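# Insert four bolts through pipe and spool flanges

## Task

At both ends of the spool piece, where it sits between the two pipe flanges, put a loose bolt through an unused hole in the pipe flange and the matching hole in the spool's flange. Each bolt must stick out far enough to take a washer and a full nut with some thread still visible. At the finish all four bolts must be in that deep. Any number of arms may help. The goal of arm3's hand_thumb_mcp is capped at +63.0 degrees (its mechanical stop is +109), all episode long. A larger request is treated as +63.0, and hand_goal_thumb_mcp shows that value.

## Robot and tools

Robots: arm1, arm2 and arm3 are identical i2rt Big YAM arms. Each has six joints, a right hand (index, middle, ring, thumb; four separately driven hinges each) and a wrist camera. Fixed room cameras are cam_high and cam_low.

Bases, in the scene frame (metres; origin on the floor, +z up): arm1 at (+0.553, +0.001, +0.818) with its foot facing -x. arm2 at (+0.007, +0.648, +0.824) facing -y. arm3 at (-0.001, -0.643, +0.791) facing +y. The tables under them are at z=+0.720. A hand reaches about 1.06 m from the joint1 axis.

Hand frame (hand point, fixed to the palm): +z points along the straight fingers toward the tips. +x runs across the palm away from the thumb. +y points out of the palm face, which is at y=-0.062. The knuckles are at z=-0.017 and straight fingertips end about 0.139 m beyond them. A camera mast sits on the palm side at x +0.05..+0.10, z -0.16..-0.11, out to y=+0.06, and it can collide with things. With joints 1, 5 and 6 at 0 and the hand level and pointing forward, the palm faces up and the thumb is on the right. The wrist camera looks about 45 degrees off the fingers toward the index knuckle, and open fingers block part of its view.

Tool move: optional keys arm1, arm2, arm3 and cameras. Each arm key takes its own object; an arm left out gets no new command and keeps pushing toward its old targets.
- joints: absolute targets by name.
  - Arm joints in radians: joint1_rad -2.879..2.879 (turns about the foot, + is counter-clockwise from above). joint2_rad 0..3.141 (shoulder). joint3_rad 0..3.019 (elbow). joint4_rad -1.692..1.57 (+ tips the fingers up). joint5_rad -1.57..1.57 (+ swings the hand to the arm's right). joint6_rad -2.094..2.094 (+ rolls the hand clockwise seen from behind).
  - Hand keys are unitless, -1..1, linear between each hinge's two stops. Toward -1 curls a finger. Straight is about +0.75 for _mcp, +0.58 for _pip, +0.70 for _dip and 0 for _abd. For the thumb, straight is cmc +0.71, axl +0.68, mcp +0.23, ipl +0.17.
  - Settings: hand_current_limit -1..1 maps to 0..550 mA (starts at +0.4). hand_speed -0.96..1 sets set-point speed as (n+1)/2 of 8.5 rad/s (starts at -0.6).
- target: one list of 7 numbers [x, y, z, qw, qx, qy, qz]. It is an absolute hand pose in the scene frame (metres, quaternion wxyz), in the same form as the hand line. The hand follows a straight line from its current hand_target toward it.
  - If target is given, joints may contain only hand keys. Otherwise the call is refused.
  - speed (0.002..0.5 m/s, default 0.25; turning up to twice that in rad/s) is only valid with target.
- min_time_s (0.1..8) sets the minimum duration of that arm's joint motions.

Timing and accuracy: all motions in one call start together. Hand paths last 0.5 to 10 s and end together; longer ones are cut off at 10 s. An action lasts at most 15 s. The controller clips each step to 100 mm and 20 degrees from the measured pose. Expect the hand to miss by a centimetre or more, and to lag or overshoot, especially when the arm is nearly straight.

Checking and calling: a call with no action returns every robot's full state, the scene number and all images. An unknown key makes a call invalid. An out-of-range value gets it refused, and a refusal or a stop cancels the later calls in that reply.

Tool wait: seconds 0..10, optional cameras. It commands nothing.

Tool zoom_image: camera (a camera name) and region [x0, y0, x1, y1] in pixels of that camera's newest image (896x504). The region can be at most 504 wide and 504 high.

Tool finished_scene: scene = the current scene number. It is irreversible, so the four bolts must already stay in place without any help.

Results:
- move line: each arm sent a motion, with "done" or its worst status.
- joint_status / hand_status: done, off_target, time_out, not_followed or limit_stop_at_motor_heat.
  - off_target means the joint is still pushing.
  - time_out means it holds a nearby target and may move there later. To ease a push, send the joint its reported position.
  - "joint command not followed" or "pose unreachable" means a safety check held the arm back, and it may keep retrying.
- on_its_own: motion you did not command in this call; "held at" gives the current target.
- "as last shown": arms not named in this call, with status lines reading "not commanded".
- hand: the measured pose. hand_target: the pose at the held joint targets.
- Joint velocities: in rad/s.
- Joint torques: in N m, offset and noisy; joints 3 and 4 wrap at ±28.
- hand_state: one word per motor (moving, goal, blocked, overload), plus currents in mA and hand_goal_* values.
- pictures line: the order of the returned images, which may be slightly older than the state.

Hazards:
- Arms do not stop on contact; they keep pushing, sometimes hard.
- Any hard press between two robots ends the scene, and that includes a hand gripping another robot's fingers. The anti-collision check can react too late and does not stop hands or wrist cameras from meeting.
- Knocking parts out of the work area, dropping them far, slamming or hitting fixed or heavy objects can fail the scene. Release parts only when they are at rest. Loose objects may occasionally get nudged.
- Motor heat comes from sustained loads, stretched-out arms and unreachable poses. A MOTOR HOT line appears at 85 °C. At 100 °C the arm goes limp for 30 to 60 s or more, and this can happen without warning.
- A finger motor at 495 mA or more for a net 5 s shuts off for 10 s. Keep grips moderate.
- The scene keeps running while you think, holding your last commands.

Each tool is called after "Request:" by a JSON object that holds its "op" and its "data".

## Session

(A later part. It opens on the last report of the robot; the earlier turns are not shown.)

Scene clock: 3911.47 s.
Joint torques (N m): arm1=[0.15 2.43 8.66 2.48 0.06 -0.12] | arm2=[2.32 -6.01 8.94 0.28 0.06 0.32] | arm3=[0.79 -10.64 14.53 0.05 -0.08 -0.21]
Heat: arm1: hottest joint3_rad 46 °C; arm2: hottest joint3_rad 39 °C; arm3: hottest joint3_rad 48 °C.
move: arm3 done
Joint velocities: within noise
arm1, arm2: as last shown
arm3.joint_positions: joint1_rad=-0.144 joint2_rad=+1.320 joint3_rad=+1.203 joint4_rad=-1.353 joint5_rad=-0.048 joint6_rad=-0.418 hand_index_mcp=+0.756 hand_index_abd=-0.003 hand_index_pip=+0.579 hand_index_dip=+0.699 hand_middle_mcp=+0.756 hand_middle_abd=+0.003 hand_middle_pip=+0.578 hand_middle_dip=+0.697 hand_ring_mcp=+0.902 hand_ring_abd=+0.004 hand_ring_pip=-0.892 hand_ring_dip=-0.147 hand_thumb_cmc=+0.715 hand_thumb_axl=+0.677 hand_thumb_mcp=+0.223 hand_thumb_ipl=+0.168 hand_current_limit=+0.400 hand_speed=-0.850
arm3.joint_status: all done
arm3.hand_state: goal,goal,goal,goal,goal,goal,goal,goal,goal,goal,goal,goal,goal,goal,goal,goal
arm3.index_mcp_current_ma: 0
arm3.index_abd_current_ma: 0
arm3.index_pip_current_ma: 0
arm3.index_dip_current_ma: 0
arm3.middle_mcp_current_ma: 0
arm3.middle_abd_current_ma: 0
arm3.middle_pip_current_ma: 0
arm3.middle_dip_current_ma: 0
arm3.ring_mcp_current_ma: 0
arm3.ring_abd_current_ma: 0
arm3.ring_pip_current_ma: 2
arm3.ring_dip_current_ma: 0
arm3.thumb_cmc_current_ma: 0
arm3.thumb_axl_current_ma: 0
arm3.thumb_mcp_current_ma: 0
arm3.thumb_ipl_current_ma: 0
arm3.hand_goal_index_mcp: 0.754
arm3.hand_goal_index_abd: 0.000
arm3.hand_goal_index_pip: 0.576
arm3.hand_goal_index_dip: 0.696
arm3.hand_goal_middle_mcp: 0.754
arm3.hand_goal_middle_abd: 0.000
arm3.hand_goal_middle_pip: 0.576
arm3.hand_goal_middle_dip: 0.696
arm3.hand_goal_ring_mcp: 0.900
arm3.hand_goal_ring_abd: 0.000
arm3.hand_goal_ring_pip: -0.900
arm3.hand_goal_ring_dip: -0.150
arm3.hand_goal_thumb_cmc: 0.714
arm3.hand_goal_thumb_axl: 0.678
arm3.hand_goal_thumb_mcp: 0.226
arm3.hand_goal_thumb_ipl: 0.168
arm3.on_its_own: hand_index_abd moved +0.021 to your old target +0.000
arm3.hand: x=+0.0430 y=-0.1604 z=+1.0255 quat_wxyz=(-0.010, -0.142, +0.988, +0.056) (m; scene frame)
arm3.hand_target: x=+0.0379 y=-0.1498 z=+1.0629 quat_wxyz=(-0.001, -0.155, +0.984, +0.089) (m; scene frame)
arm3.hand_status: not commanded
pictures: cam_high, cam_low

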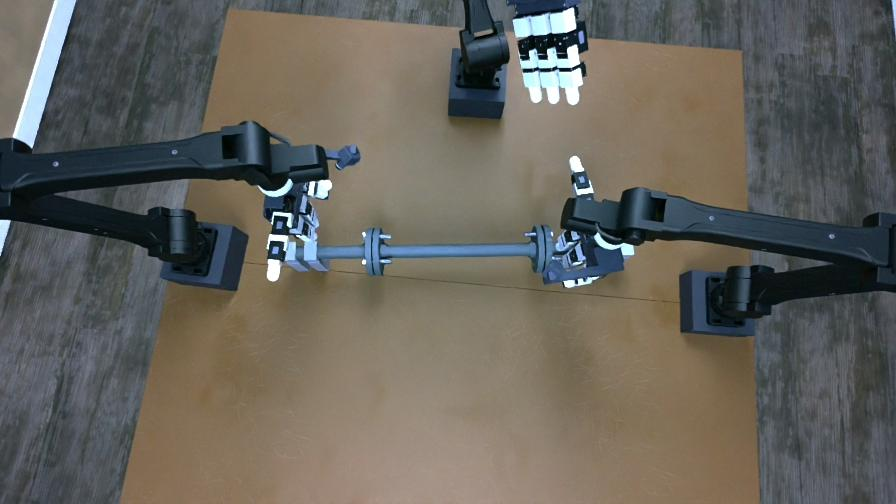

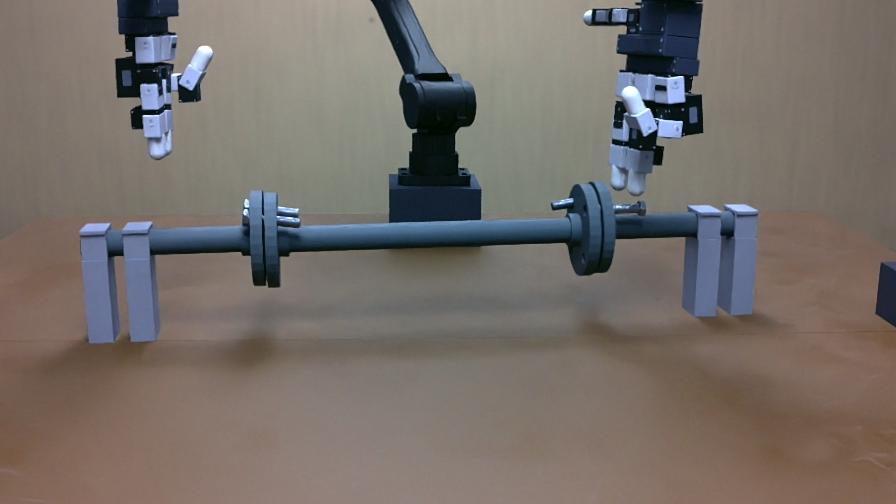

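Request:
{"op": "move", "data": {"arm3": {"target":[0.0584,-0.178,1.068,0.0,-0.0567,0.998,0.03],"speed":0.05,"joints":{"hand_index_abd":-0.14,"hand_middle_abd":0.14}}, "cameras": ["cam_low","cam_high"]}}

Request:
{"op": "zoom_image", "data": {"camera": "cam_low", "region": [590, 180, 670, 230]}}

Request:
{"op": "zoom_image", "data": {"camera": "cam_high", "region": [520, 220, 590, 280]}}

Scene clock: 3982.07 s.
Joint torques (N m): arm1=[0.21 2.49 8.66 2.48 0.06 -0.12] | arm2=[2.26 -6.01 8.94 0.27 0.06 0.32] | arm3=[0.85 -10.29 14.24 -0.24 0.11 0.07]
Heat: arm1: hottest joint3_rad 46 °C; arm2: hottest joint3_rad 38 °C; arm3: hottest joint3_rad 47 °C.
move: arm3 off_target
Joint velocities: within noise
arm1, arm2: as last shown
arm3.joint_positions: joint1_rad=-0.144 joint2_rad=+1.312 joint3_rad=+1.246 joint4_rad=-1.512 joint5_rad=-0.012 joint6_rad=-0.251 hand_index_mcp=+0.755 hand_index_abd=-0.094 hand_index_pip=+0.578 hand_index_dip=+0.699 hand_middle_mcp=+0.755 hand_middle_abd=+0.097 hand_middle_pip=+0.578 hand_middle_dip=+0.697 hand_ring_mcp=+0.902 hand_ring_abd=+0.004 hand_ring_pip=-0.892 hand_ring_dip=-0.147 hand_thumb_cmc=+0.715 hand_thumb_axl=+0.677 hand_thumb_mcp=+0.223 hand_thumb_ipl=+0.168 hand_current_limit=+0.400 hand_speed=-0.850
arm3.joint_status: hand_index_abd off_target (ended at -0.094, target -0.140); hand_middle_abd off_target (ended at +0.097, target +0.140)
arm3.hand_state: goal,blocked,goal,goal,goal,blocked,goal,goal,goal,goal,goal,goal,goal,goal,goal,goal
arm3.index_mcp_current_ma: 0
arm3.index_abd_current_ma: 32
arm3.index_pip_current_ma: 0
arm3.index_dip_current_ma: 0
arm3.middle_mcp_current_ma: 0
arm3.middle_abd_current_ma: -28
arm3.middle_pip_current_ma: 0
arm3.middle_dip_current_ma: 0
arm3.ring_mcp_current_ma: 0
arm3.ring_abd_current_ma: 0
arm3.ring_pip_current_ma: 2
arm3.ring_dip_current_ma: 0
arm3.thumb_cmc_current_ma: 0
arm3.thumb_axl_current_ma: 0
arm3.thumb_mcp_current_ma: 0
arm3.thumb_ipl_current_ma: 0
arm3.hand_goal_index_mcp: 0.754
arm3.hand_goal_index_abd: -0.140
arm3.hand_goal_index_pip: 0.576
arm3.hand_goal_index_dip: 0.696
arm3.hand_goal_middle_mcp: 0.754
arm3.hand_goal_middle_abd: 0.140
arm3.hand_goal_middle_pip: 0.576
arm3.hand_goal_middle_dip: 0.696
arm3.hand_goal_ring_mcp: 0.900
arm3.hand_goal_ring_abd: 0.000
arm3.hand_goal_ring_pip: -0.900
arm3.hand_goal_ring_dip: -0.150
arm3.hand_goal_thumb_cmc: 0.714
arm3.hand_goal_thumb_axl: 0.678
arm3.hand_goal_thumb_mcp: 0.226
arm3.hand_goal_thumb_ipl: 0.168
arm3.hand: x=+0.0602 y=-0.1892 z=+1.0328 quat_wxyz=(-0.007, -0.058, +0.998, -0.001) (m; scene frame)
arm3.hand_target: x=+0.0582 y=-0.1795 z=+1.0678 quat_wxyz=(+0.000, -0.057, +0.998, +0.031) (m; scene frame)
arm3.hand_status: off_target (0.037 m and 3.7 deg from the pose sent, 0.049 m and 10.4 deg at the start)
pictures: cam_high, cam_low

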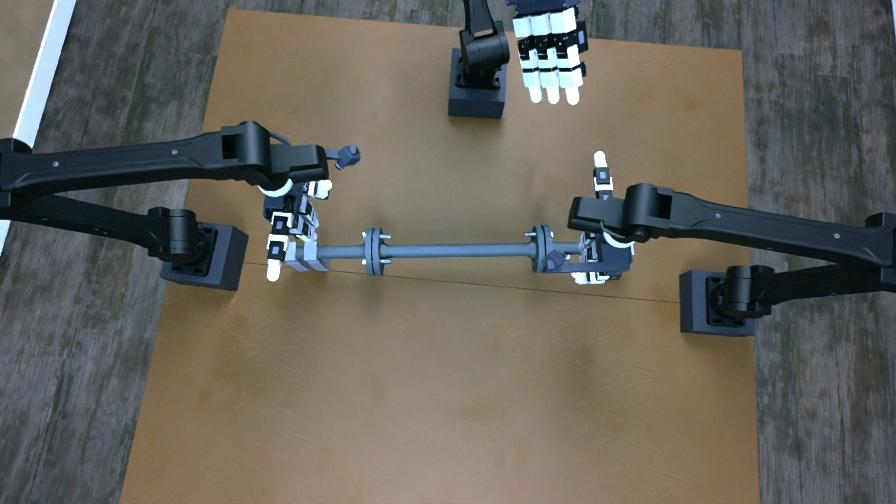

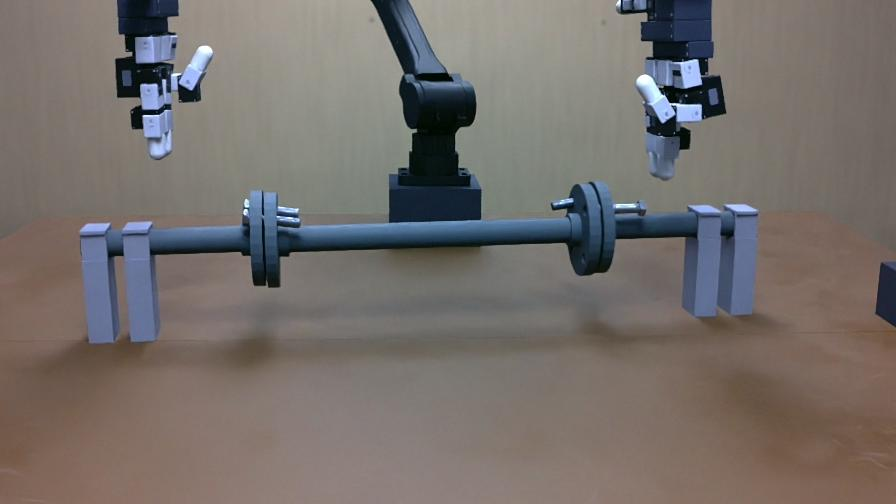

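Scaled by 6.300.

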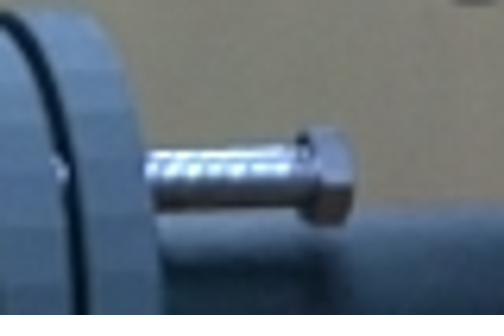

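Scaled by 7.200.

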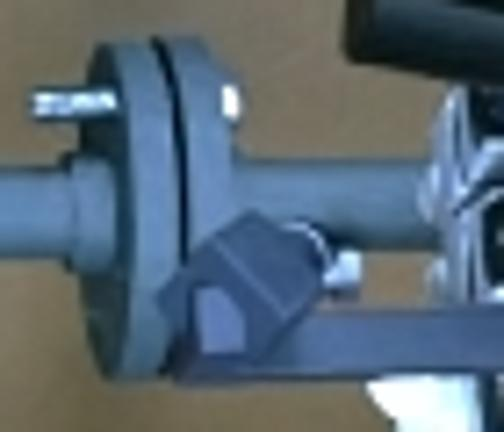

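Request:
{"op": "zoom_image", "data": {"camera": "cam_low", "region": [610, 150, 700, 220]}}

Request:
{"op": "zoom_image", "data": {"camera": "cam_high", "region": [560, 230, 630, 290]}}

Scaled by 5.600.

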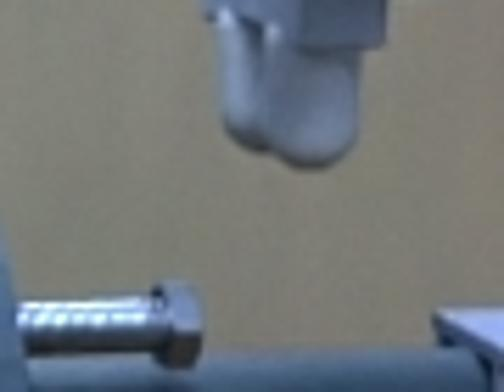

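Scaled by 7.200.

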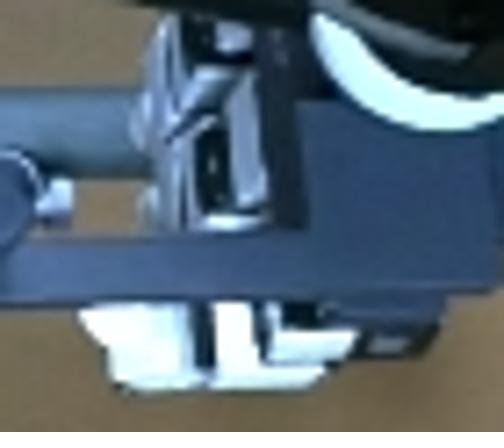

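Request:
{"op": "move", "data": {"arm3": {"target":[0.0572,-0.181,1.045,0.0,-0.0567,0.998,0.03],"speed":0.05}, "cameras": ["cam_low","cam_high"]}}

Request:
{"op": "zoom_image", "data": {"camera": "cam_low", "region": [610, 150, 700, 220]}}

Request:
{"op": "zoom_image", "data": {"camera": "cam_high", "region": [560, 230, 630, 290]}}

Scene clock: 4014.73 s.
Joint torques (N m): arm1=[0.21 2.49 8.68 2.48 0.07 -0.12] | arm2=[2.26 -6.01 8.92 0.28 0.06 0.32] | arm3=[0.85 -10.34 8.96 0.92 0.12 0.05]
Heat: arm1: hottest joint3_rad 46 °C; arm2: hottest joint3_rad 38 °C; arm3: hottest joint3_rad 46 °C.
move: arm3 done
Joint velocities: within noise
arm1, arm2: as last shown
arm3.joint_positions: joint1_rad=-0.142 joint2_rad=+1.310 joint3_rad=+1.246 joint4_rad=-1.481 joint5_rad=-0.011 joint6_rad=-0.248 hand_index_mcp=+0.755 hand_index_abd=-0.094 hand_index_pip=+0.578 hand_index_dip=+0.699 hand_middle_mcp=+0.755 hand_middle_abd=+0.097 hand_middle_pip=+0.578 hand_middle_dip=+0.697 hand_ring_mcp=+0.902 hand_ring_abd=+0.004 hand_ring_pip=-0.892 hand_ring_dip=-0.147 hand_thumb_cmc=+0.715 hand_thumb_axl=+0.677 hand_thumb_mcp=+0.223 hand_thumb_ipl=+0.168 hand_current_limit=+0.400 hand_speed=-0.850
arm3.joint_status: not commanded
arm3.hand_state: goal,blocked,goal,goal,goal,blocked,goal,goal,goal,goal,goal,goal,goal,goal,goal,goal
arm3.index_mcp_current_ma: 0
arm3.index_abd_current_ma: 32
arm3.index_pip_current_ma: 0
arm3.index_dip_current_ma: 0
arm3.middle_mcp_current_ma: 0
arm3.middle_abd_current_ma: -28
arm3.middle_pip_current_ma: 0
arm3.middle_dip_current_ma: 0
arm3.ring_mcp_current_ma: 0
arm3.ring_abd_current_ma: 0
arm3.ring_pip_current_ma: 2
arm3.ring_dip_current_ma: 0
arm3.thumb_cmc_current_ma: 0
arm3.thumb_axl_current_ma: 0
arm3.thumb_mcp_current_ma: 0
arm3.thumb_ipl_current_ma: 0
arm3.hand_goal_index_mcp: 0.754
arm3.hand_goal_index_abd: -0.140
arm3.hand_goal_index_pip: 0.576
arm3.hand_goal_index_dip: 0.696
arm3.hand_goal_middle_mcp: 0.754
arm3.hand_goal_middle_abd: 0.140
arm3.hand_goal_middle_pip: 0.576
arm3.hand_goal_middle_dip: 0.696
arm3.hand_goal_ring_mcp: 0.900
arm3.hand_goal_ring_abd: 0.000
arm3.hand_goal_ring_pip: -0.900
arm3.hand_goal_ring_dip: -0.150
arm3.hand_goal_thumb_cmc: 0.714
arm3.hand_goal_thumb_axl: 0.678
arm3.hand_goal_thumb_mcp: 0.226
arm3.hand_goal_thumb_ipl: 0.168
arm3.hand: x=+0.0608 y=-0.1818 z=+1.0366 quat_wxyz=(-0.004, -0.058, +0.998, +0.015) (m; scene frame)
arm3.hand_target: x=+0.0572 y=-0.1811 z=+1.0450 quat_wxyz=(+0.000, -0.057, +0.998, +0.030) (m; scene frame)
arm3.hand_status: done (0.009 m and 1.8 deg from the pose sent, 0.015 m and 3.7 deg at the start)
pictures: cam_high, cam_low

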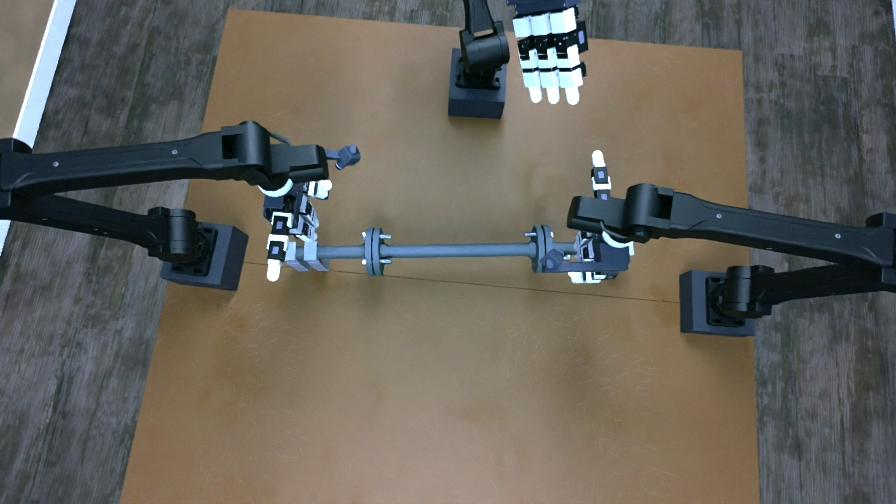

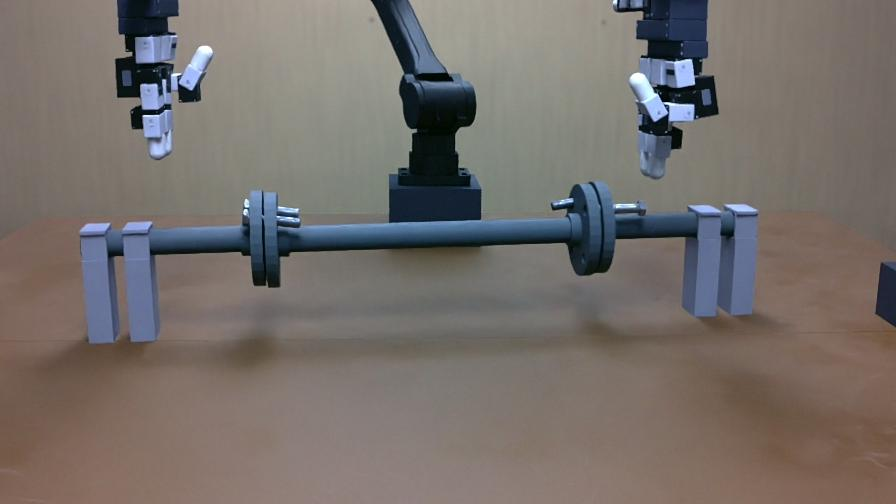

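Scaled by 5.600.

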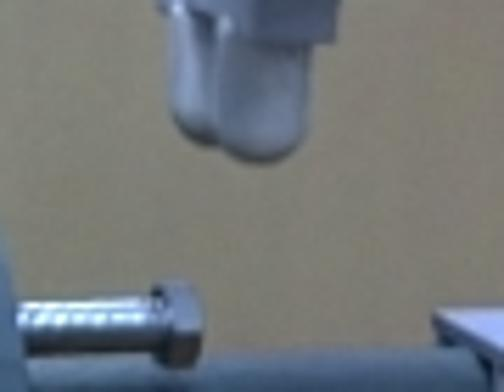

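Scaled by 7.200.

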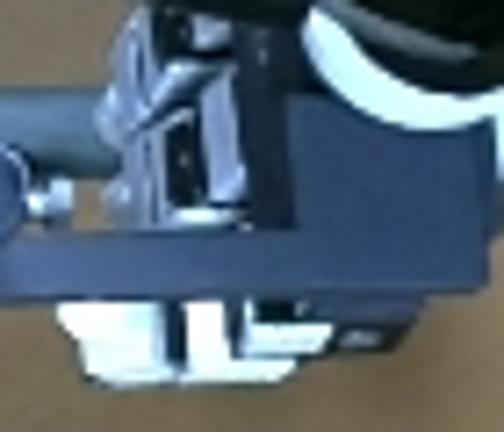

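Request:
{"op": "move", "data": {"arm3": {"target":[0.0570,-0.197,1.015,0.0,-0.0567,0.998,0.02],"speed":0.05}, "cameras": ["cam_low","cam_high"]}}

Request:
{"op": "zoom_image", "data": {"camera": "cam_low", "region": [610, 150, 700, 220]}}

Request:
{"op": "zoom_image", "data": {"camera": "cam_high", "region": [560, 230, 630, 290]}}

Scene clock: 4022.53 s.
Joint torques (N m): arm1=[0.15 2.49 8.69 2.48 0.06 -0.12] | arm2=[2.26 -6.01 8.94 0.28 0.06 0.32] | arm3=[0.62 -9.99 8.79 0.87 0.12 0.02]
Heat: arm1: hottest joint3_rad 46 °C; arm2: hottest joint3_rad 38 °C; arm3: hottest joint3_rad 45 °C.
move: arm3 done
Joint velocities: within noise
arm1, arm2: as last shown
arm3.joint_positions: joint1_rad=-0.142 joint2_rad=+1.288 joint3_rad=+1.152 joint4_rad=-1.429 joint5_rad=-0.008 joint6_rad=-0.248 hand_index_mcp=+0.755 hand_index_abd=-0.094 hand_index_pip=+0.578 hand_index_dip=+0.699 hand_middle_mcp=+0.755 hand_middle_abd=+0.097 hand_middle_pip=+0.578 hand_middle_dip=+0.697 hand_ring_mcp=+0.902 hand_ring_abd=+0.004 hand_ring_pip=-0.892 hand_ring_dip=-0.147 hand_thumb_cmc=+0.715 hand_thumb_axl=+0.677 hand_thumb_mcp=+0.223 hand_thumb_ipl=+0.168 hand_current_limit=+0.400 hand_speed=-0.850
arm3.joint_status: not commanded
arm3.hand_state: goal,blocked,goal,goal,goal,blocked,goal,goal,goal,goal,goal,goal,goal,goal,goal,goal
arm3.index_mcp_current_ma: 0
arm3.index_abd_current_ma: 32
arm3.index_pip_current_ma: 0
arm3.index_dip_current_ma: 0
arm3.middle_mcp_current_ma: 0
arm3.middle_abd_current_ma: -28
arm3.middle_pip_current_ma: 0
arm3.middle_dip_current_ma: 0
arm3.ring_mcp_current_ma: 0
arm3.ring_abd_current_ma: 0
arm3.ring_pip_current_ma: 2
arm3.ring_dip_current_ma: 0
arm3.thumb_cmc_current_ma: 0
arm3.thumb_axl_current_ma: 0
arm3.thumb_mcp_current_ma: 0
arm3.thumb_ipl_current_ma: 0
arm3.hand_goal_index_mcp: 0.754
arm3.hand_goal_index_abd: -0.140
arm3.hand_goal_index_pip: 0.576
arm3.hand_goal_index_dip: 0.696
arm3.hand_goal_middle_mcp: 0.754
arm3.hand_goal_middle_abd: 0.140
arm3.hand_goal_middle_pip: 0.576
arm3.hand_goal_middle_dip: 0.696
arm3.hand_goal_ring_mcp: 0.900
arm3.hand_goal_ring_abd: 0.000
arm3.hand_goal_ring_pip: -0.900
arm3.hand_goal_ring_dip: -0.150
arm3.hand_goal_thumb_cmc: 0.714
arm3.hand_goal_thumb_axl: 0.678
arm3.hand_goal_thumb_mcp: 0.226
arm3.hand_goal_thumb_ipl: 0.168
arm3.hand: x=+0.0592 y=-0.1978 z=+1.0067 quat_wxyz=(-0.004, -0.058, +0.998, +0.005) (m; scene frame)
arm3.hand_target: x=+0.0570 y=-0.1970 z=+1.0149 quat_wxyz=(+0.000, -0.057, +0.998, +0.020) (m; scene frame)
arm3.hand_status: done (0.009 m and 1.8 deg from the pose sent, 0.027 m and 0.7 deg at the start)
pictures: cam_high, cam_low

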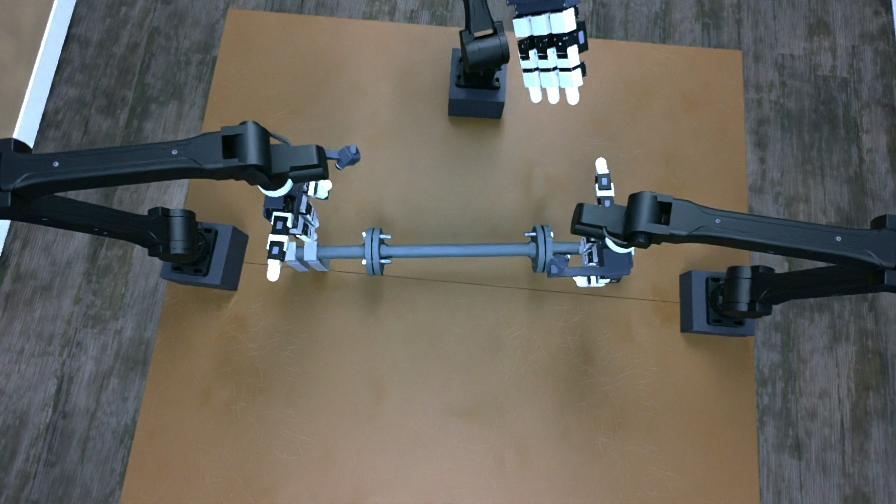

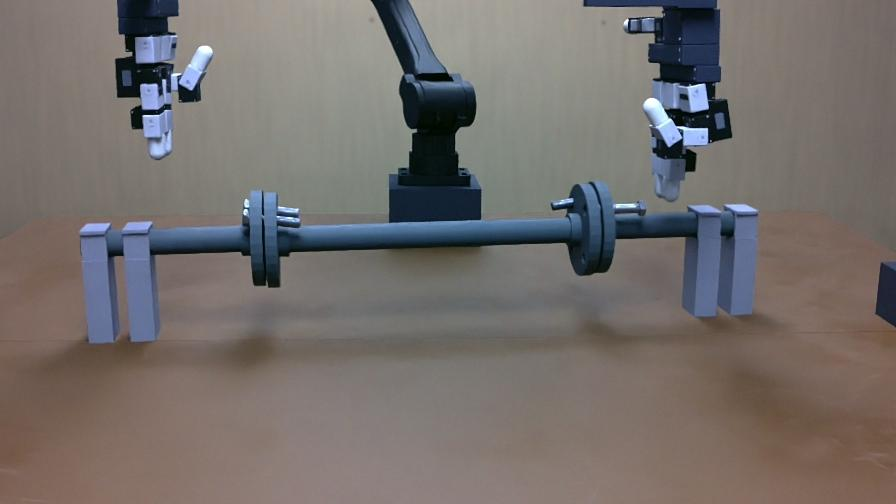

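Scaled by 5.600.

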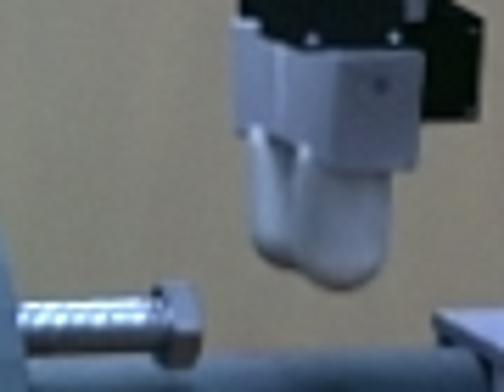

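Scaled by 7.200.

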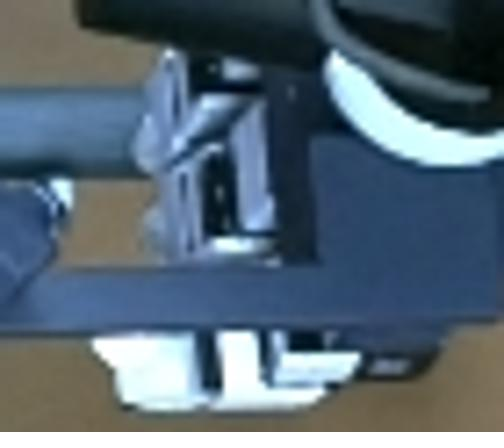

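Request:
{"op": "move", "data": {"arm3": {"target":[0.0570,-0.196,0.996,0.0,-0.0567,0.998,0.02],"speed":0.04}, "cameras": ["cam_low","cam_high"]}}

Request:
{"op": "zoom_image", "data": {"camera": "cam_low", "region": [610, 160, 700, 230]}}

Request:
{"op": "zoom_image", "data": {"camera": "cam_high", "region": [560, 230, 630, 290]}}

Scene clock: 4036.53 s.
Joint torques (N m): arm1=[0.15 2.49 8.66 2.48 0.06 -0.12] | arm2=[2.26 -6.01 8.94 0.28 0.06 0.32] | arm3=[0.62 -9.11 8.69 0.91 0.11 0.03]
Heat: arm1: hottest joint3_rad 46 °C; arm2: hottest joint3_rad 38 °C; arm3: hottest joint3_rad 44 °C.
move: arm3 done
Joint velocities: within noise
arm1, arm2: as last shown
arm3.joint_positions: joint1_rad=-0.142 joint2_rad=+1.288 joint3_rad=+1.111 joint4_rad=-1.378 joint5_rad=-0.008 joint6_rad=-0.248 hand_index_mcp=+0.755 hand_index_abd=-0.094 hand_index_pip=+0.578 hand_index_dip=+0.699 hand_middle_mcp=+0.755 hand_middle_abd=+0.097 hand_middle_pip=+0.578 hand_middle_dip=+0.697 hand_ring_mcp=+0.902 hand_ring_abd=+0.004 hand_ring_pip=-0.892 hand_ring_dip=-0.147 hand_thumb_cmc=+0.715 hand_thumb_axl=+0.677 hand_thumb_mcp=+0.223 hand_thumb_ipl=+0.168 hand_current_limit=+0.400 hand_speed=-0.850
arm3.joint_status: not commanded
arm3.hand_state: goal,blocked,goal,goal,goal,blocked,goal,goal,goal,goal,goal,goal,goal,goal,goal,goal
arm3.index_mcp_current_ma: 0
arm3.index_abd_current_ma: 32
arm3.index_pip_current_ma: 0
arm3.index_dip_current_ma: 0
arm3.middle_mcp_current_ma: 0
arm3.middle_abd_current_ma: -28
arm3.middle_pip_current_ma: 0
arm3.middle_dip_current_ma: 0
arm3.ring_mcp_current_ma: 0
arm3.ring_abd_current_ma: 0
arm3.ring_pip_current_ma: 2
arm3.ring_dip_current_ma: 0
arm3.thumb_cmc_current_ma: 0
arm3.thumb_axl_current_ma: 0
arm3.thumb_mcp_current_ma: 0
arm3.thumb_ipl_current_ma: 0
arm3.hand_goal_index_mcp: 0.754
arm3.hand_goal_index_abd: -0.140
arm3.hand_goal_index_pip: 0.576
arm3.hand_goal_index_dip: 0.696
arm3.hand_goal_middle_mcp: 0.754
arm3.hand_goal_middle_abd: 0.140
arm3.hand_goal_middle_pip: 0.576
arm3.hand_goal_middle_dip: 0.696
arm3.hand_goal_ring_mcp: 0.900
arm3.hand_goal_ring_abd: 0.000
arm3.hand_goal_ring_pip: -0.900
arm3.hand_goal_ring_dip: -0.150
arm3.hand_goal_thumb_cmc: 0.714
arm3.hand_goal_thumb_axl: 0.678
arm3.hand_goal_thumb_mcp: 0.226
arm3.hand_goal_thumb_ipl: 0.168
arm3.hand: x=+0.0592 y=-0.1977 z=+0.9924 quat_wxyz=(-0.003, -0.058, +0.998, +0.010) (m; scene frame)
arm3.hand_target: x=+0.0569 y=-0.1961 z=+0.9960 quat_wxyz=(+0.000, -0.057, +0.998, +0.020) (m; scene frame)
arm3.hand_status: done (0.005 m and 1.2 deg from the pose sent, 0.011 m and 1.8 deg at the start)
pictures: cam_high, cam_low

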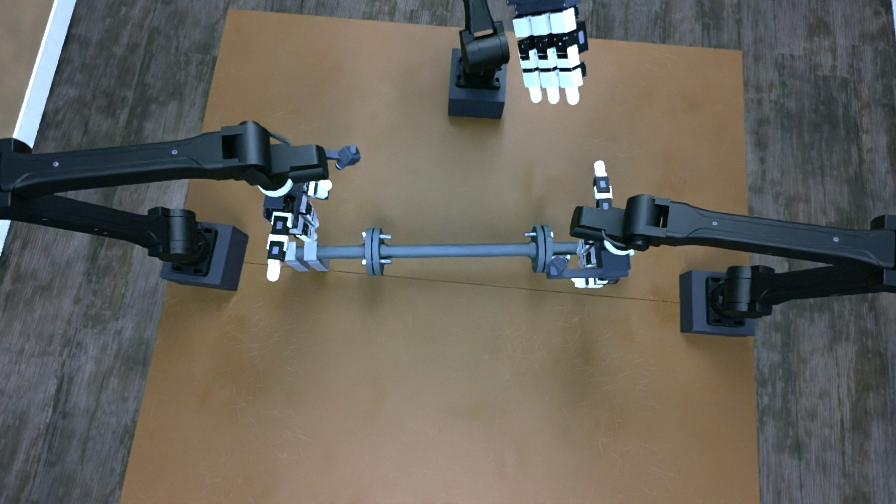

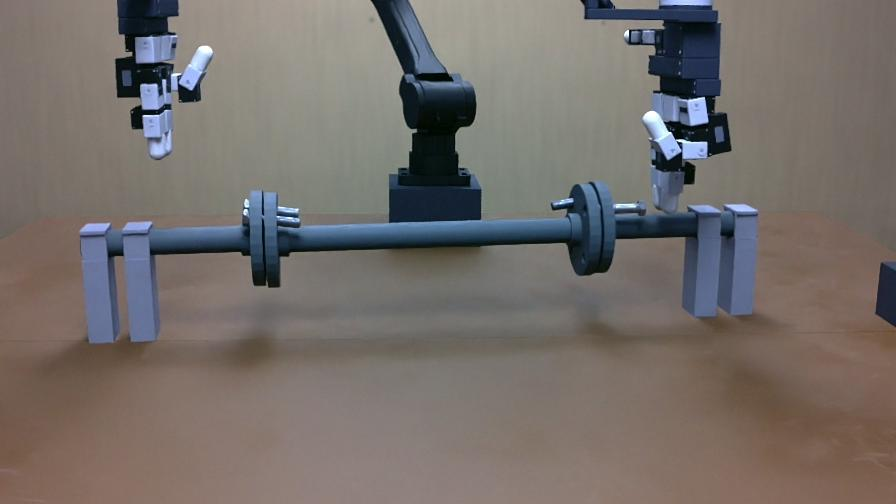

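Scaled by 5.600.

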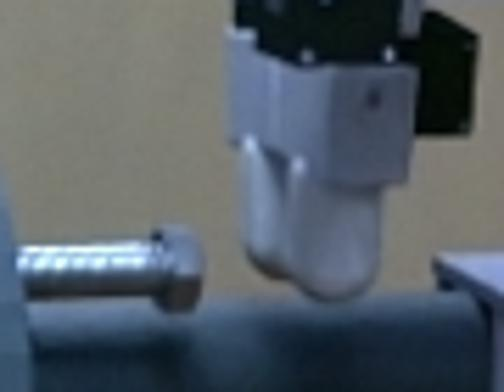

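Scaled by 7.200.

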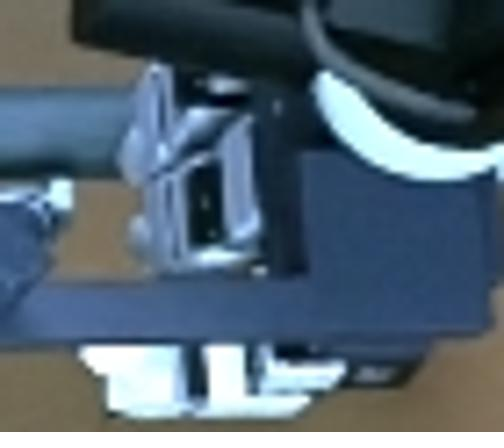

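Request:
{"op": "move", "data": {"arm3": {"target":[0.0538,-0.192,0.990,0.0,-0.0567,0.998,0.02],"speed":0.03}, "cameras": ["cam_low","cam_high"]}}

Request:
{"op": "zoom_image", "data": {"camera": "cam_low", "region": [610, 160, 700, 230]}}

Request:
{"op": "zoom_image", "data": {"camera": "cam_high", "region": [560, 230, 630, 290]}}

Scene clock: 4048.13 s.
Joint torques (N m): arm1=[0.15 2.49 8.68 2.48 0.06 -0.12] | arm2=[2.26 -6.01 8.94 0.28 0.06 0.32] | arm3=[0.85 -8.18 8.31 0.94 0.12 0.06]
Heat: arm1: hottest joint3_rad 46 °C; arm2: hottest joint3_rad 38 °C; arm3: hottest joint3_rad 43 °C.
move: arm3 done
Joint velocities: within noise
arm1, arm2: as last shown
arm3.joint_positions: joint1_rad=-0.134 joint2_rad=+1.288 joint3_rad=+1.111 joint4_rad=-1.360 joint5_rad=-0.007 joint6_rad=-0.241 hand_index_mcp=+0.755 hand_index_abd=-0.094 hand_index_pip=+0.578 hand_index_dip=+0.699 hand_middle_mcp=+0.755 hand_middle_abd=+0.097 hand_middle_pip=+0.578 hand_middle_dip=+0.697 hand_ring_mcp=+0.902 hand_ring_abd=+0.004 hand_ring_pip=-0.892 hand_ring_dip=-0.147 hand_thumb_cmc=+0.715 hand_thumb_axl=+0.677 hand_thumb_mcp=+0.223 hand_thumb_ipl=+0.168 hand_current_limit=+0.400 hand_speed=-0.850
arm3.joint_status: not commanded
arm3.hand_state: goal,blocked,goal,goal,goal,blocked,goal,goal,goal,goal,goal,goal,goal,goal,goal,goal
arm3.index_mcp_current_ma: 0
arm3.index_abd_current_ma: 32
arm3.index_pip_current_ma: 0
arm3.index_dip_current_ma: 0
arm3.middle_mcp_current_ma: 0
arm3.middle_abd_current_ma: -28
arm3.middle_pip_current_ma: 0
arm3.middle_dip_current_ma: 0
arm3.ring_mcp_current_ma: 0
arm3.ring_abd_current_ma: 0
arm3.ring_pip_current_ma: 2
arm3.ring_dip_current_ma: 0
arm3.thumb_cmc_current_ma: 0
arm3.thumb_axl_current_ma: 0
arm3.thumb_mcp_current_ma: 0
arm3.thumb_ipl_current_ma: 0
arm3.hand_goal_index_mcp: 0.754
arm3.hand_goal_index_abd: -0.140
arm3.hand_goal_index_pip: 0.576
arm3.hand_goal_index_dip: 0.696
arm3.hand_goal_middle_mcp: 0.754
arm3.hand_goal_middle_abd: 0.140
arm3.hand_goal_middle_pip: 0.576
arm3.hand_goal_middle_dip: 0.696
arm3.hand_goal_ring_mcp: 0.900
arm3.hand_goal_ring_abd: 0.000
arm3.hand_goal_ring_pip: -0.900
arm3.hand_goal_ring_dip: -0.150
arm3.hand_goal_thumb_cmc: 0.714
arm3.hand_goal_thumb_axl: 0.678
arm3.hand_goal_thumb_mcp: 0.226
arm3.hand_goal_thumb_ipl: 0.168
arm3.hand: x=+0.0570 y=-0.1931 z=+0.9941 quat_wxyz=(-0.001, -0.058, +0.998, +0.019) (m; scene frame)
arm3.hand_target: x=+0.0538 y=-0.1921 z=+0.9900 quat_wxyz=(+0.000, -0.057, +0.998, +0.020) (m; scene frame)
arm3.hand_status: done (0.005 m and 0.3 deg from the pose sent, 0.008 m and 1.2 deg at the start)
pictures: cam_high, cam_low

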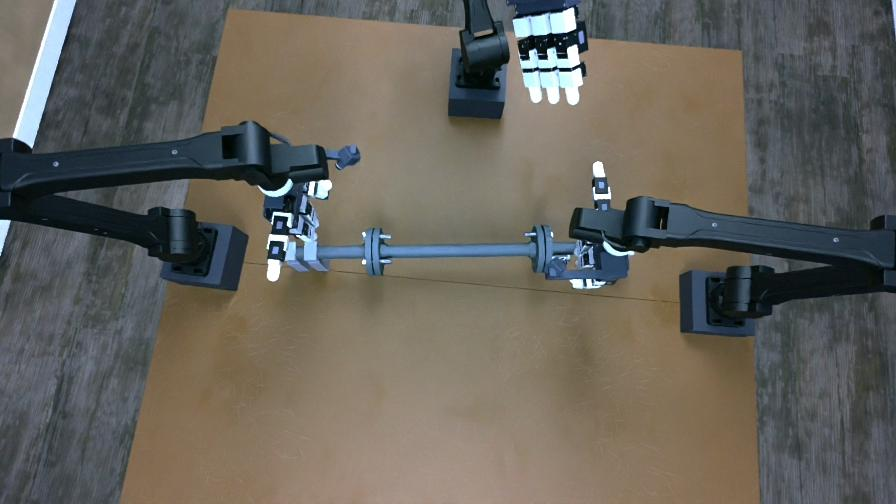

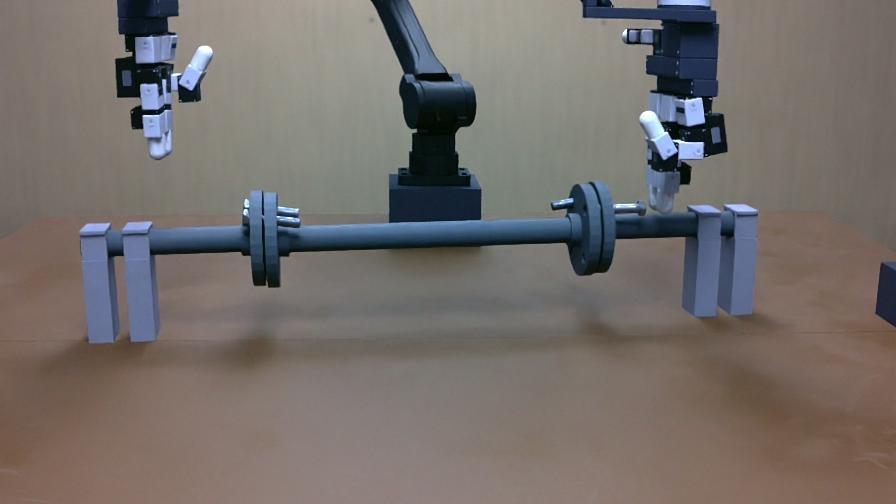

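Scaled by 5.600.

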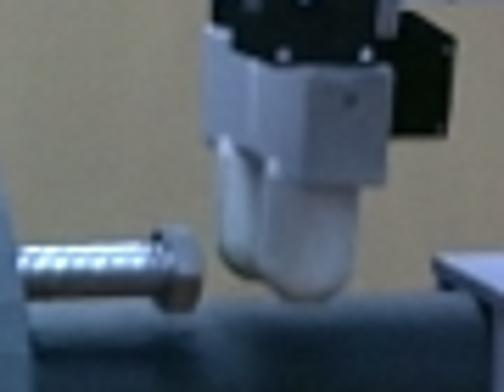

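Scaled by 7.200.

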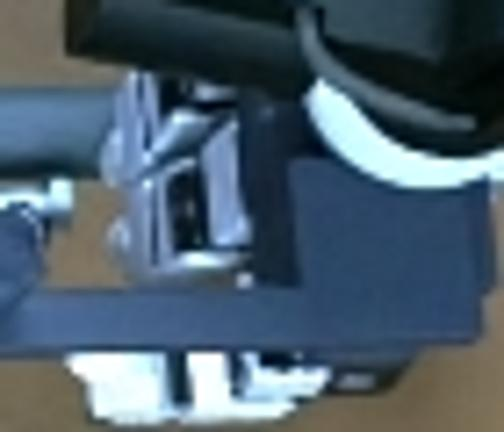

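Request:
{"op": "move", "data": {"arm3": {"target":[0.0535,-0.189,0.984,0.0,-0.0567,0.998,0.02],"speed":0.03}, "cameras": ["cam_low","cam_high"]}}

Request:
{"op": "zoom_image", "data": {"camera": "cam_low", "region": [610, 160, 700, 230]}}

Request:
{"op": "zoom_image", "data": {"camera": "cam_high", "region": [560, 230, 630, 290]}}

Scene clock: 4055.23 s.
Joint torques (N m): arm1=[0.15 2.55 8.69 2.48 0.06 -0.12] | arm2=[2.26 -6.01 8.94 0.28 0.06 0.32] | arm3=[0.97 -7.3 8.62 0.96 0.12 0.05]
Heat: arm1: hottest joint3_rad 46 °C; arm2: hottest joint3_rad 38 °C; arm3: hottest joint3_rad 42 °C.
move: arm3 done
Joint velocities: within noise
arm1.joint_positions: joint1_rad=+0.351 joint2_rad=+0.611 joint3_rad=+1.333 joint4_rad=-1.370 joint5_rad=-0.067 joint6_rad=+1.161 hand_index_mcp=+0.753 hand_index_abd=+0.000 hand_index_pip=+0.577 hand_index_dip=+0.696 hand_middle_mcp=+0.753 hand_middle_abd=+0.000 hand_middle_pip=+0.577 hand_middle_dip=+0.696 hand_ring_mcp=+0.753 hand_ring_abd=+0.000 hand_ring_pip=+0.577 hand_ring_dip=+0.696 hand_thumb_cmc=+0.714 hand_thumb_axl=+0.677 hand_thumb_mcp=+0.225 hand_thumb_ipl=+0.168 hand_current_limit=+0.400 hand_speed=-0.600
arm1.joint_status: not commanded
arm1.hand_state: goal,goal,goal,goal,goal,goal,goal,goal,goal,goal,goal,goal,goal,goal,goal,goal
arm1.index_mcp_current_ma: 0
arm1.index_abd_current_ma: 0
arm1.index_pip_current_ma: 0
arm1.index_dip_current_ma: 0
arm1.middle_mcp_current_ma: 0
arm1.middle_abd_current_ma: 0
arm1.middle_pip_current_ma: 0
arm1.middle_dip_current_ma: 0
arm1.ring_mcp_current_ma: 0
arm1.ring_abd_current_ma: 0
arm1.ring_pip_current_ma: 0
arm1.ring_dip_current_ma: 0
arm1.thumb_cmc_current_ma: 0
arm1.thumb_axl_current_ma: 0
arm1.thumb_mcp_current_ma: 0
arm1.thumb_ipl_current_ma: 0
arm1.hand_goal_index_mcp: 0.754
arm1.hand_goal_index_abd: 0.000
arm1.hand_goal_index_pip: 0.576
arm1.hand_goal_index_dip: 0.696
arm1.hand_goal_middle_mcp: 0.754
arm1.hand_goal_middle_abd: 0.000
arm1.hand_goal_middle_pip: 0.576
arm1.hand_goal_middle_dip: 0.696
arm1.hand_goal_ring_mcp: 0.754
arm1.hand_goal_ring_abd: 0.000
arm1.hand_goal_ring_pip: 0.576
arm1.hand_goal_ring_dip: 0.696
arm1.hand_goal_thumb_cmc: 0.714
arm1.hand_goal_thumb_axl: 0.678
arm1.hand_goal_thumb_mcp: 0.226
arm1.hand_goal_thumb_ipl: 0.168
arm1.hand: x=+0.2935 y=-0.0272 z=+1.3305 quat_wxyz=(+0.441, +0.361, -0.821, +0.019) (m; scene frame)
arm1.hand_target: x=+0.2953 y=-0.0266 z=+1.3425 quat_wxyz=(+0.453, +0.360, -0.816, +0.019) (m; scene frame)
arm1.hand_status: not commanded
arm2.joint_positions: joint1_rad=+0.269 joint2_rad=+1.172 joint3_rad=+1.105 joint4_rad=-1.511 joint5_rad=+0.003 joint6_rad=+0.234 hand_index_mcp=+0.754 hand_index_abd=-0.082 hand_index_pip=+0.578 hand_index_dip=+0.699 hand_middle_mcp=+0.754 hand_middle_abd=+0.081 hand_middle_pip=+0.578 hand_middle_dip=+0.698 hand_ring_mcp=+0.898 hand_ring_abd=+0.001 hand_ring_pip=-0.895 hand_ring_dip=-0.148 hand_thumb_cmc=+0.716 hand_thumb_axl=+0.677 hand_thumb_mcp=+0.223 hand_thumb_ipl=+0.168 hand_current_limit=+0.400 hand_speed=-0.850
arm2.joint_status: not commanded
arm2.hand_state: goal,goal,goal,goal,goal,goal,goal,goal,goal,goal,goal,goal,goal,goal,goal,goal
arm2.index_mcp_current_ma: 1
arm2.index_abd_current_ma: -3
arm2.index_pip_current_ma: 4
arm2.index_dip_current_ma: 5
arm2.middle_mcp_current_ma: 0
arm2.middle_abd_current_ma: 2
arm2.middle_pip_current_ma: 2
arm2.middle_dip_current_ma: 4
arm2.ring_mcp_current_ma: -3
arm2.ring_abd_current_ma: 1
arm2.ring_pip_current_ma: 10
arm2.ring_dip_current_ma: 4
arm2.thumb_cmc_current_ma: 3
arm2.thumb_axl_current_ma: -1
arm2.thumb_mcp_current_ma: -6
arm2.thumb_ipl_current_ma: 0
arm2.hand_goal_index_mcp: 0.754
arm2.hand_goal_index_abd: -0.080
arm2.hand_goal_index_pip: 0.576
arm2.hand_goal_index_dip: 0.696
arm2.hand_goal_middle_mcp: 0.754
arm2.hand_goal_middle_abd: 0.080
arm2.hand_goal_middle_pip: 0.576
arm2.hand_goal_middle_dip: 0.696
arm2.hand_goal_ring_mcp: 0.900
arm2.hand_goal_ring_abd: 0.000
arm2.hand_goal_ring_pip: -0.900
arm2.hand_goal_ring_dip: -0.150
arm2.hand_goal_thumb_cmc: 0.714
arm2.hand_goal_thumb_axl: 0.678
arm2.hand_goal_thumb_mcp: 0.226
arm2.hand_goal_thumb_ipl: 0.168
arm2.hand: x=+0.0602 y=+0.2565 z=+1.0589 quat_wxyz=(+0.001, +1.000, +0.003, -0.004) (m; scene frame)
arm2.hand_target: x=+0.0606 y=+0.2599 z=+1.0600 quat_wxyz=(-0.001, +1.000, -0.002, -0.005) (m; scene frame)
arm2.hand_status: not commanded
arm3.joint_positions: joint1_rad=-0.133 joint2_rad=+1.288 joint3_rad=+1.101 joint4_rad=-1.343 joint5_rad=-0.007 joint6_rad=-0.239 hand_index_mcp=+0.755 hand_index_abd=-0.094 hand_index_pip=+0.578 hand_index_dip=+0.699 hand_middle_mcp=+0.755 hand_middle_abd=+0.097 hand_middle_pip=+0.578 hand_middle_dip=+0.697 hand_ring_mcp=+0.902 hand_ring_abd=+0.004 hand_ring_pip=-0.892 hand_ring_dip=-0.147 hand_thumb_cmc=+0.715 hand_thumb_axl=+0.677 hand_thumb_mcp=+0.223 hand_thumb_ipl=+0.168 hand_current_limit=+0.400 hand_speed=-0.850
arm3.joint_status: not commanded
arm3.hand_state: goal,blocked,goal,goal,goal,blocked,goal,goal,goal,goal,goal,goal,goal,goal,goal,goal
arm3.index_mcp_current_ma: 0
arm3.index_abd_current_ma: 32
arm3.index_pip_current_ma: 0
arm3.index_dip_current_ma: 0
arm3.middle_mcp_current_ma: 0
arm3.middle_abd_current_ma: -28
arm3.middle_pip_current_ma: 0
arm3.middle_dip_current_ma: 0
arm3.ring_mcp_current_ma: 0
arm3.ring_abd_current_ma: 0
arm3.ring_pip_current_ma: 2
arm3.ring_dip_current_ma: 0
arm3.thumb_cmc_current_ma: 0
arm3.thumb_axl_current_ma: 0
arm3.thumb_mcp_current_ma: 0
arm3.thumb_ipl_current_ma: 0
arm3.hand_goal_index_mcp: 0.754
arm3.hand_goal_index_abd: -0.140
arm3.hand_goal_index_pip: 0.576
arm3.hand_goal_index_dip: 0.696
arm3.hand_goal_middle_mcp: 0.754
arm3.hand_goal_middle_abd: 0.140
arm3.hand_goal_middle_pip: 0.576
arm3.hand_goal_middle_dip: 0.696
arm3.hand_goal_ring_mcp: 0.900
arm3.hand_goal_ring_abd: 0.000
arm3.hand_goal_ring_pip: -0.900
arm3.hand_goal_ring_dip: -0.150
arm3.hand_goal_thumb_cmc: 0.714
arm3.hand_goal_thumb_axl: 0.678
arm3.hand_goal_thumb_mcp: 0.226
arm3.hand_goal_thumb_ipl: 0.168
arm3.hand: x=+0.0568 y=-0.1921 z=+0.9909 quat_wxyz=(-0.001, -0.058, +0.998, +0.022) (m; scene frame)
arm3.hand_target: x=+0.0535 y=-0.1892 z=+0.9841 quat_wxyz=(+0.000, -0.057, +0.998, +0.020) (m; scene frame)
arm3.hand_status: done (0.008 m and 0.3 deg from the pose sent, 0.011 m and 0.3 deg at the start)
pictures: cam_high, cam_low

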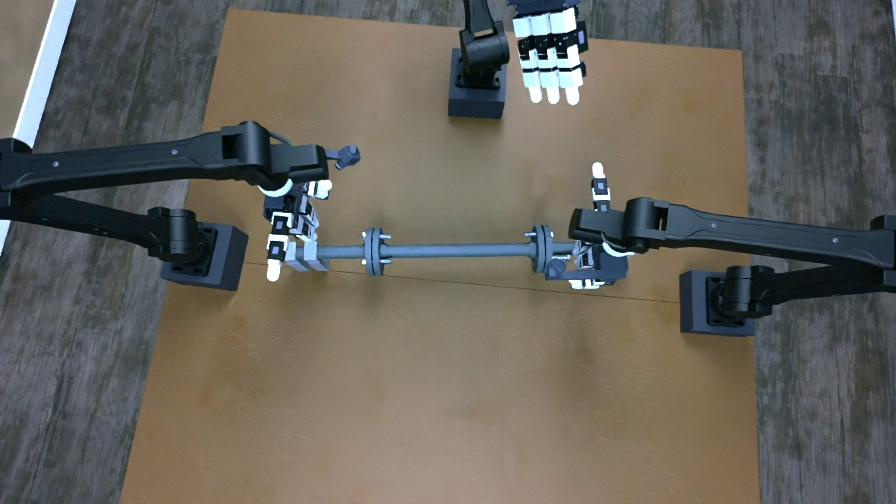

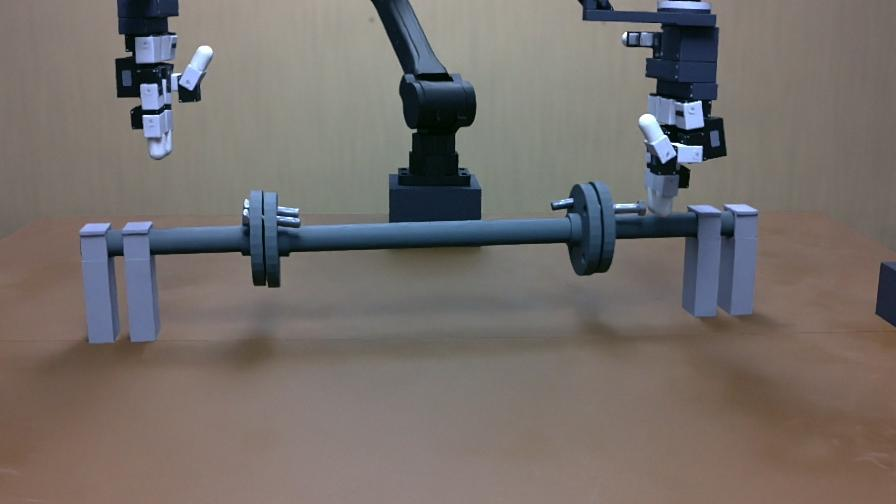

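Scaled by 5.600.

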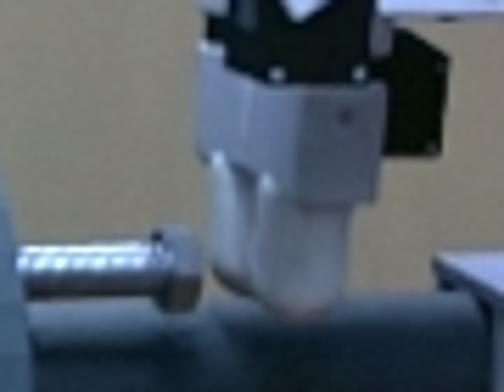

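Scaled by 7.200.

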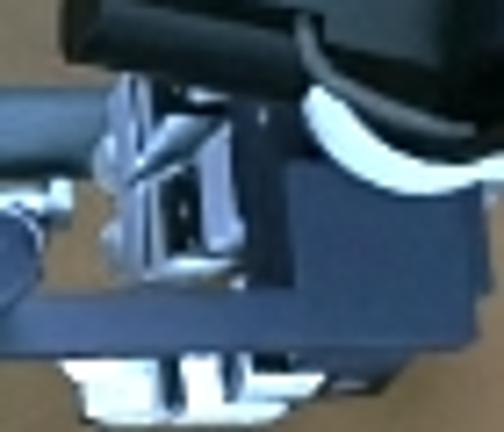

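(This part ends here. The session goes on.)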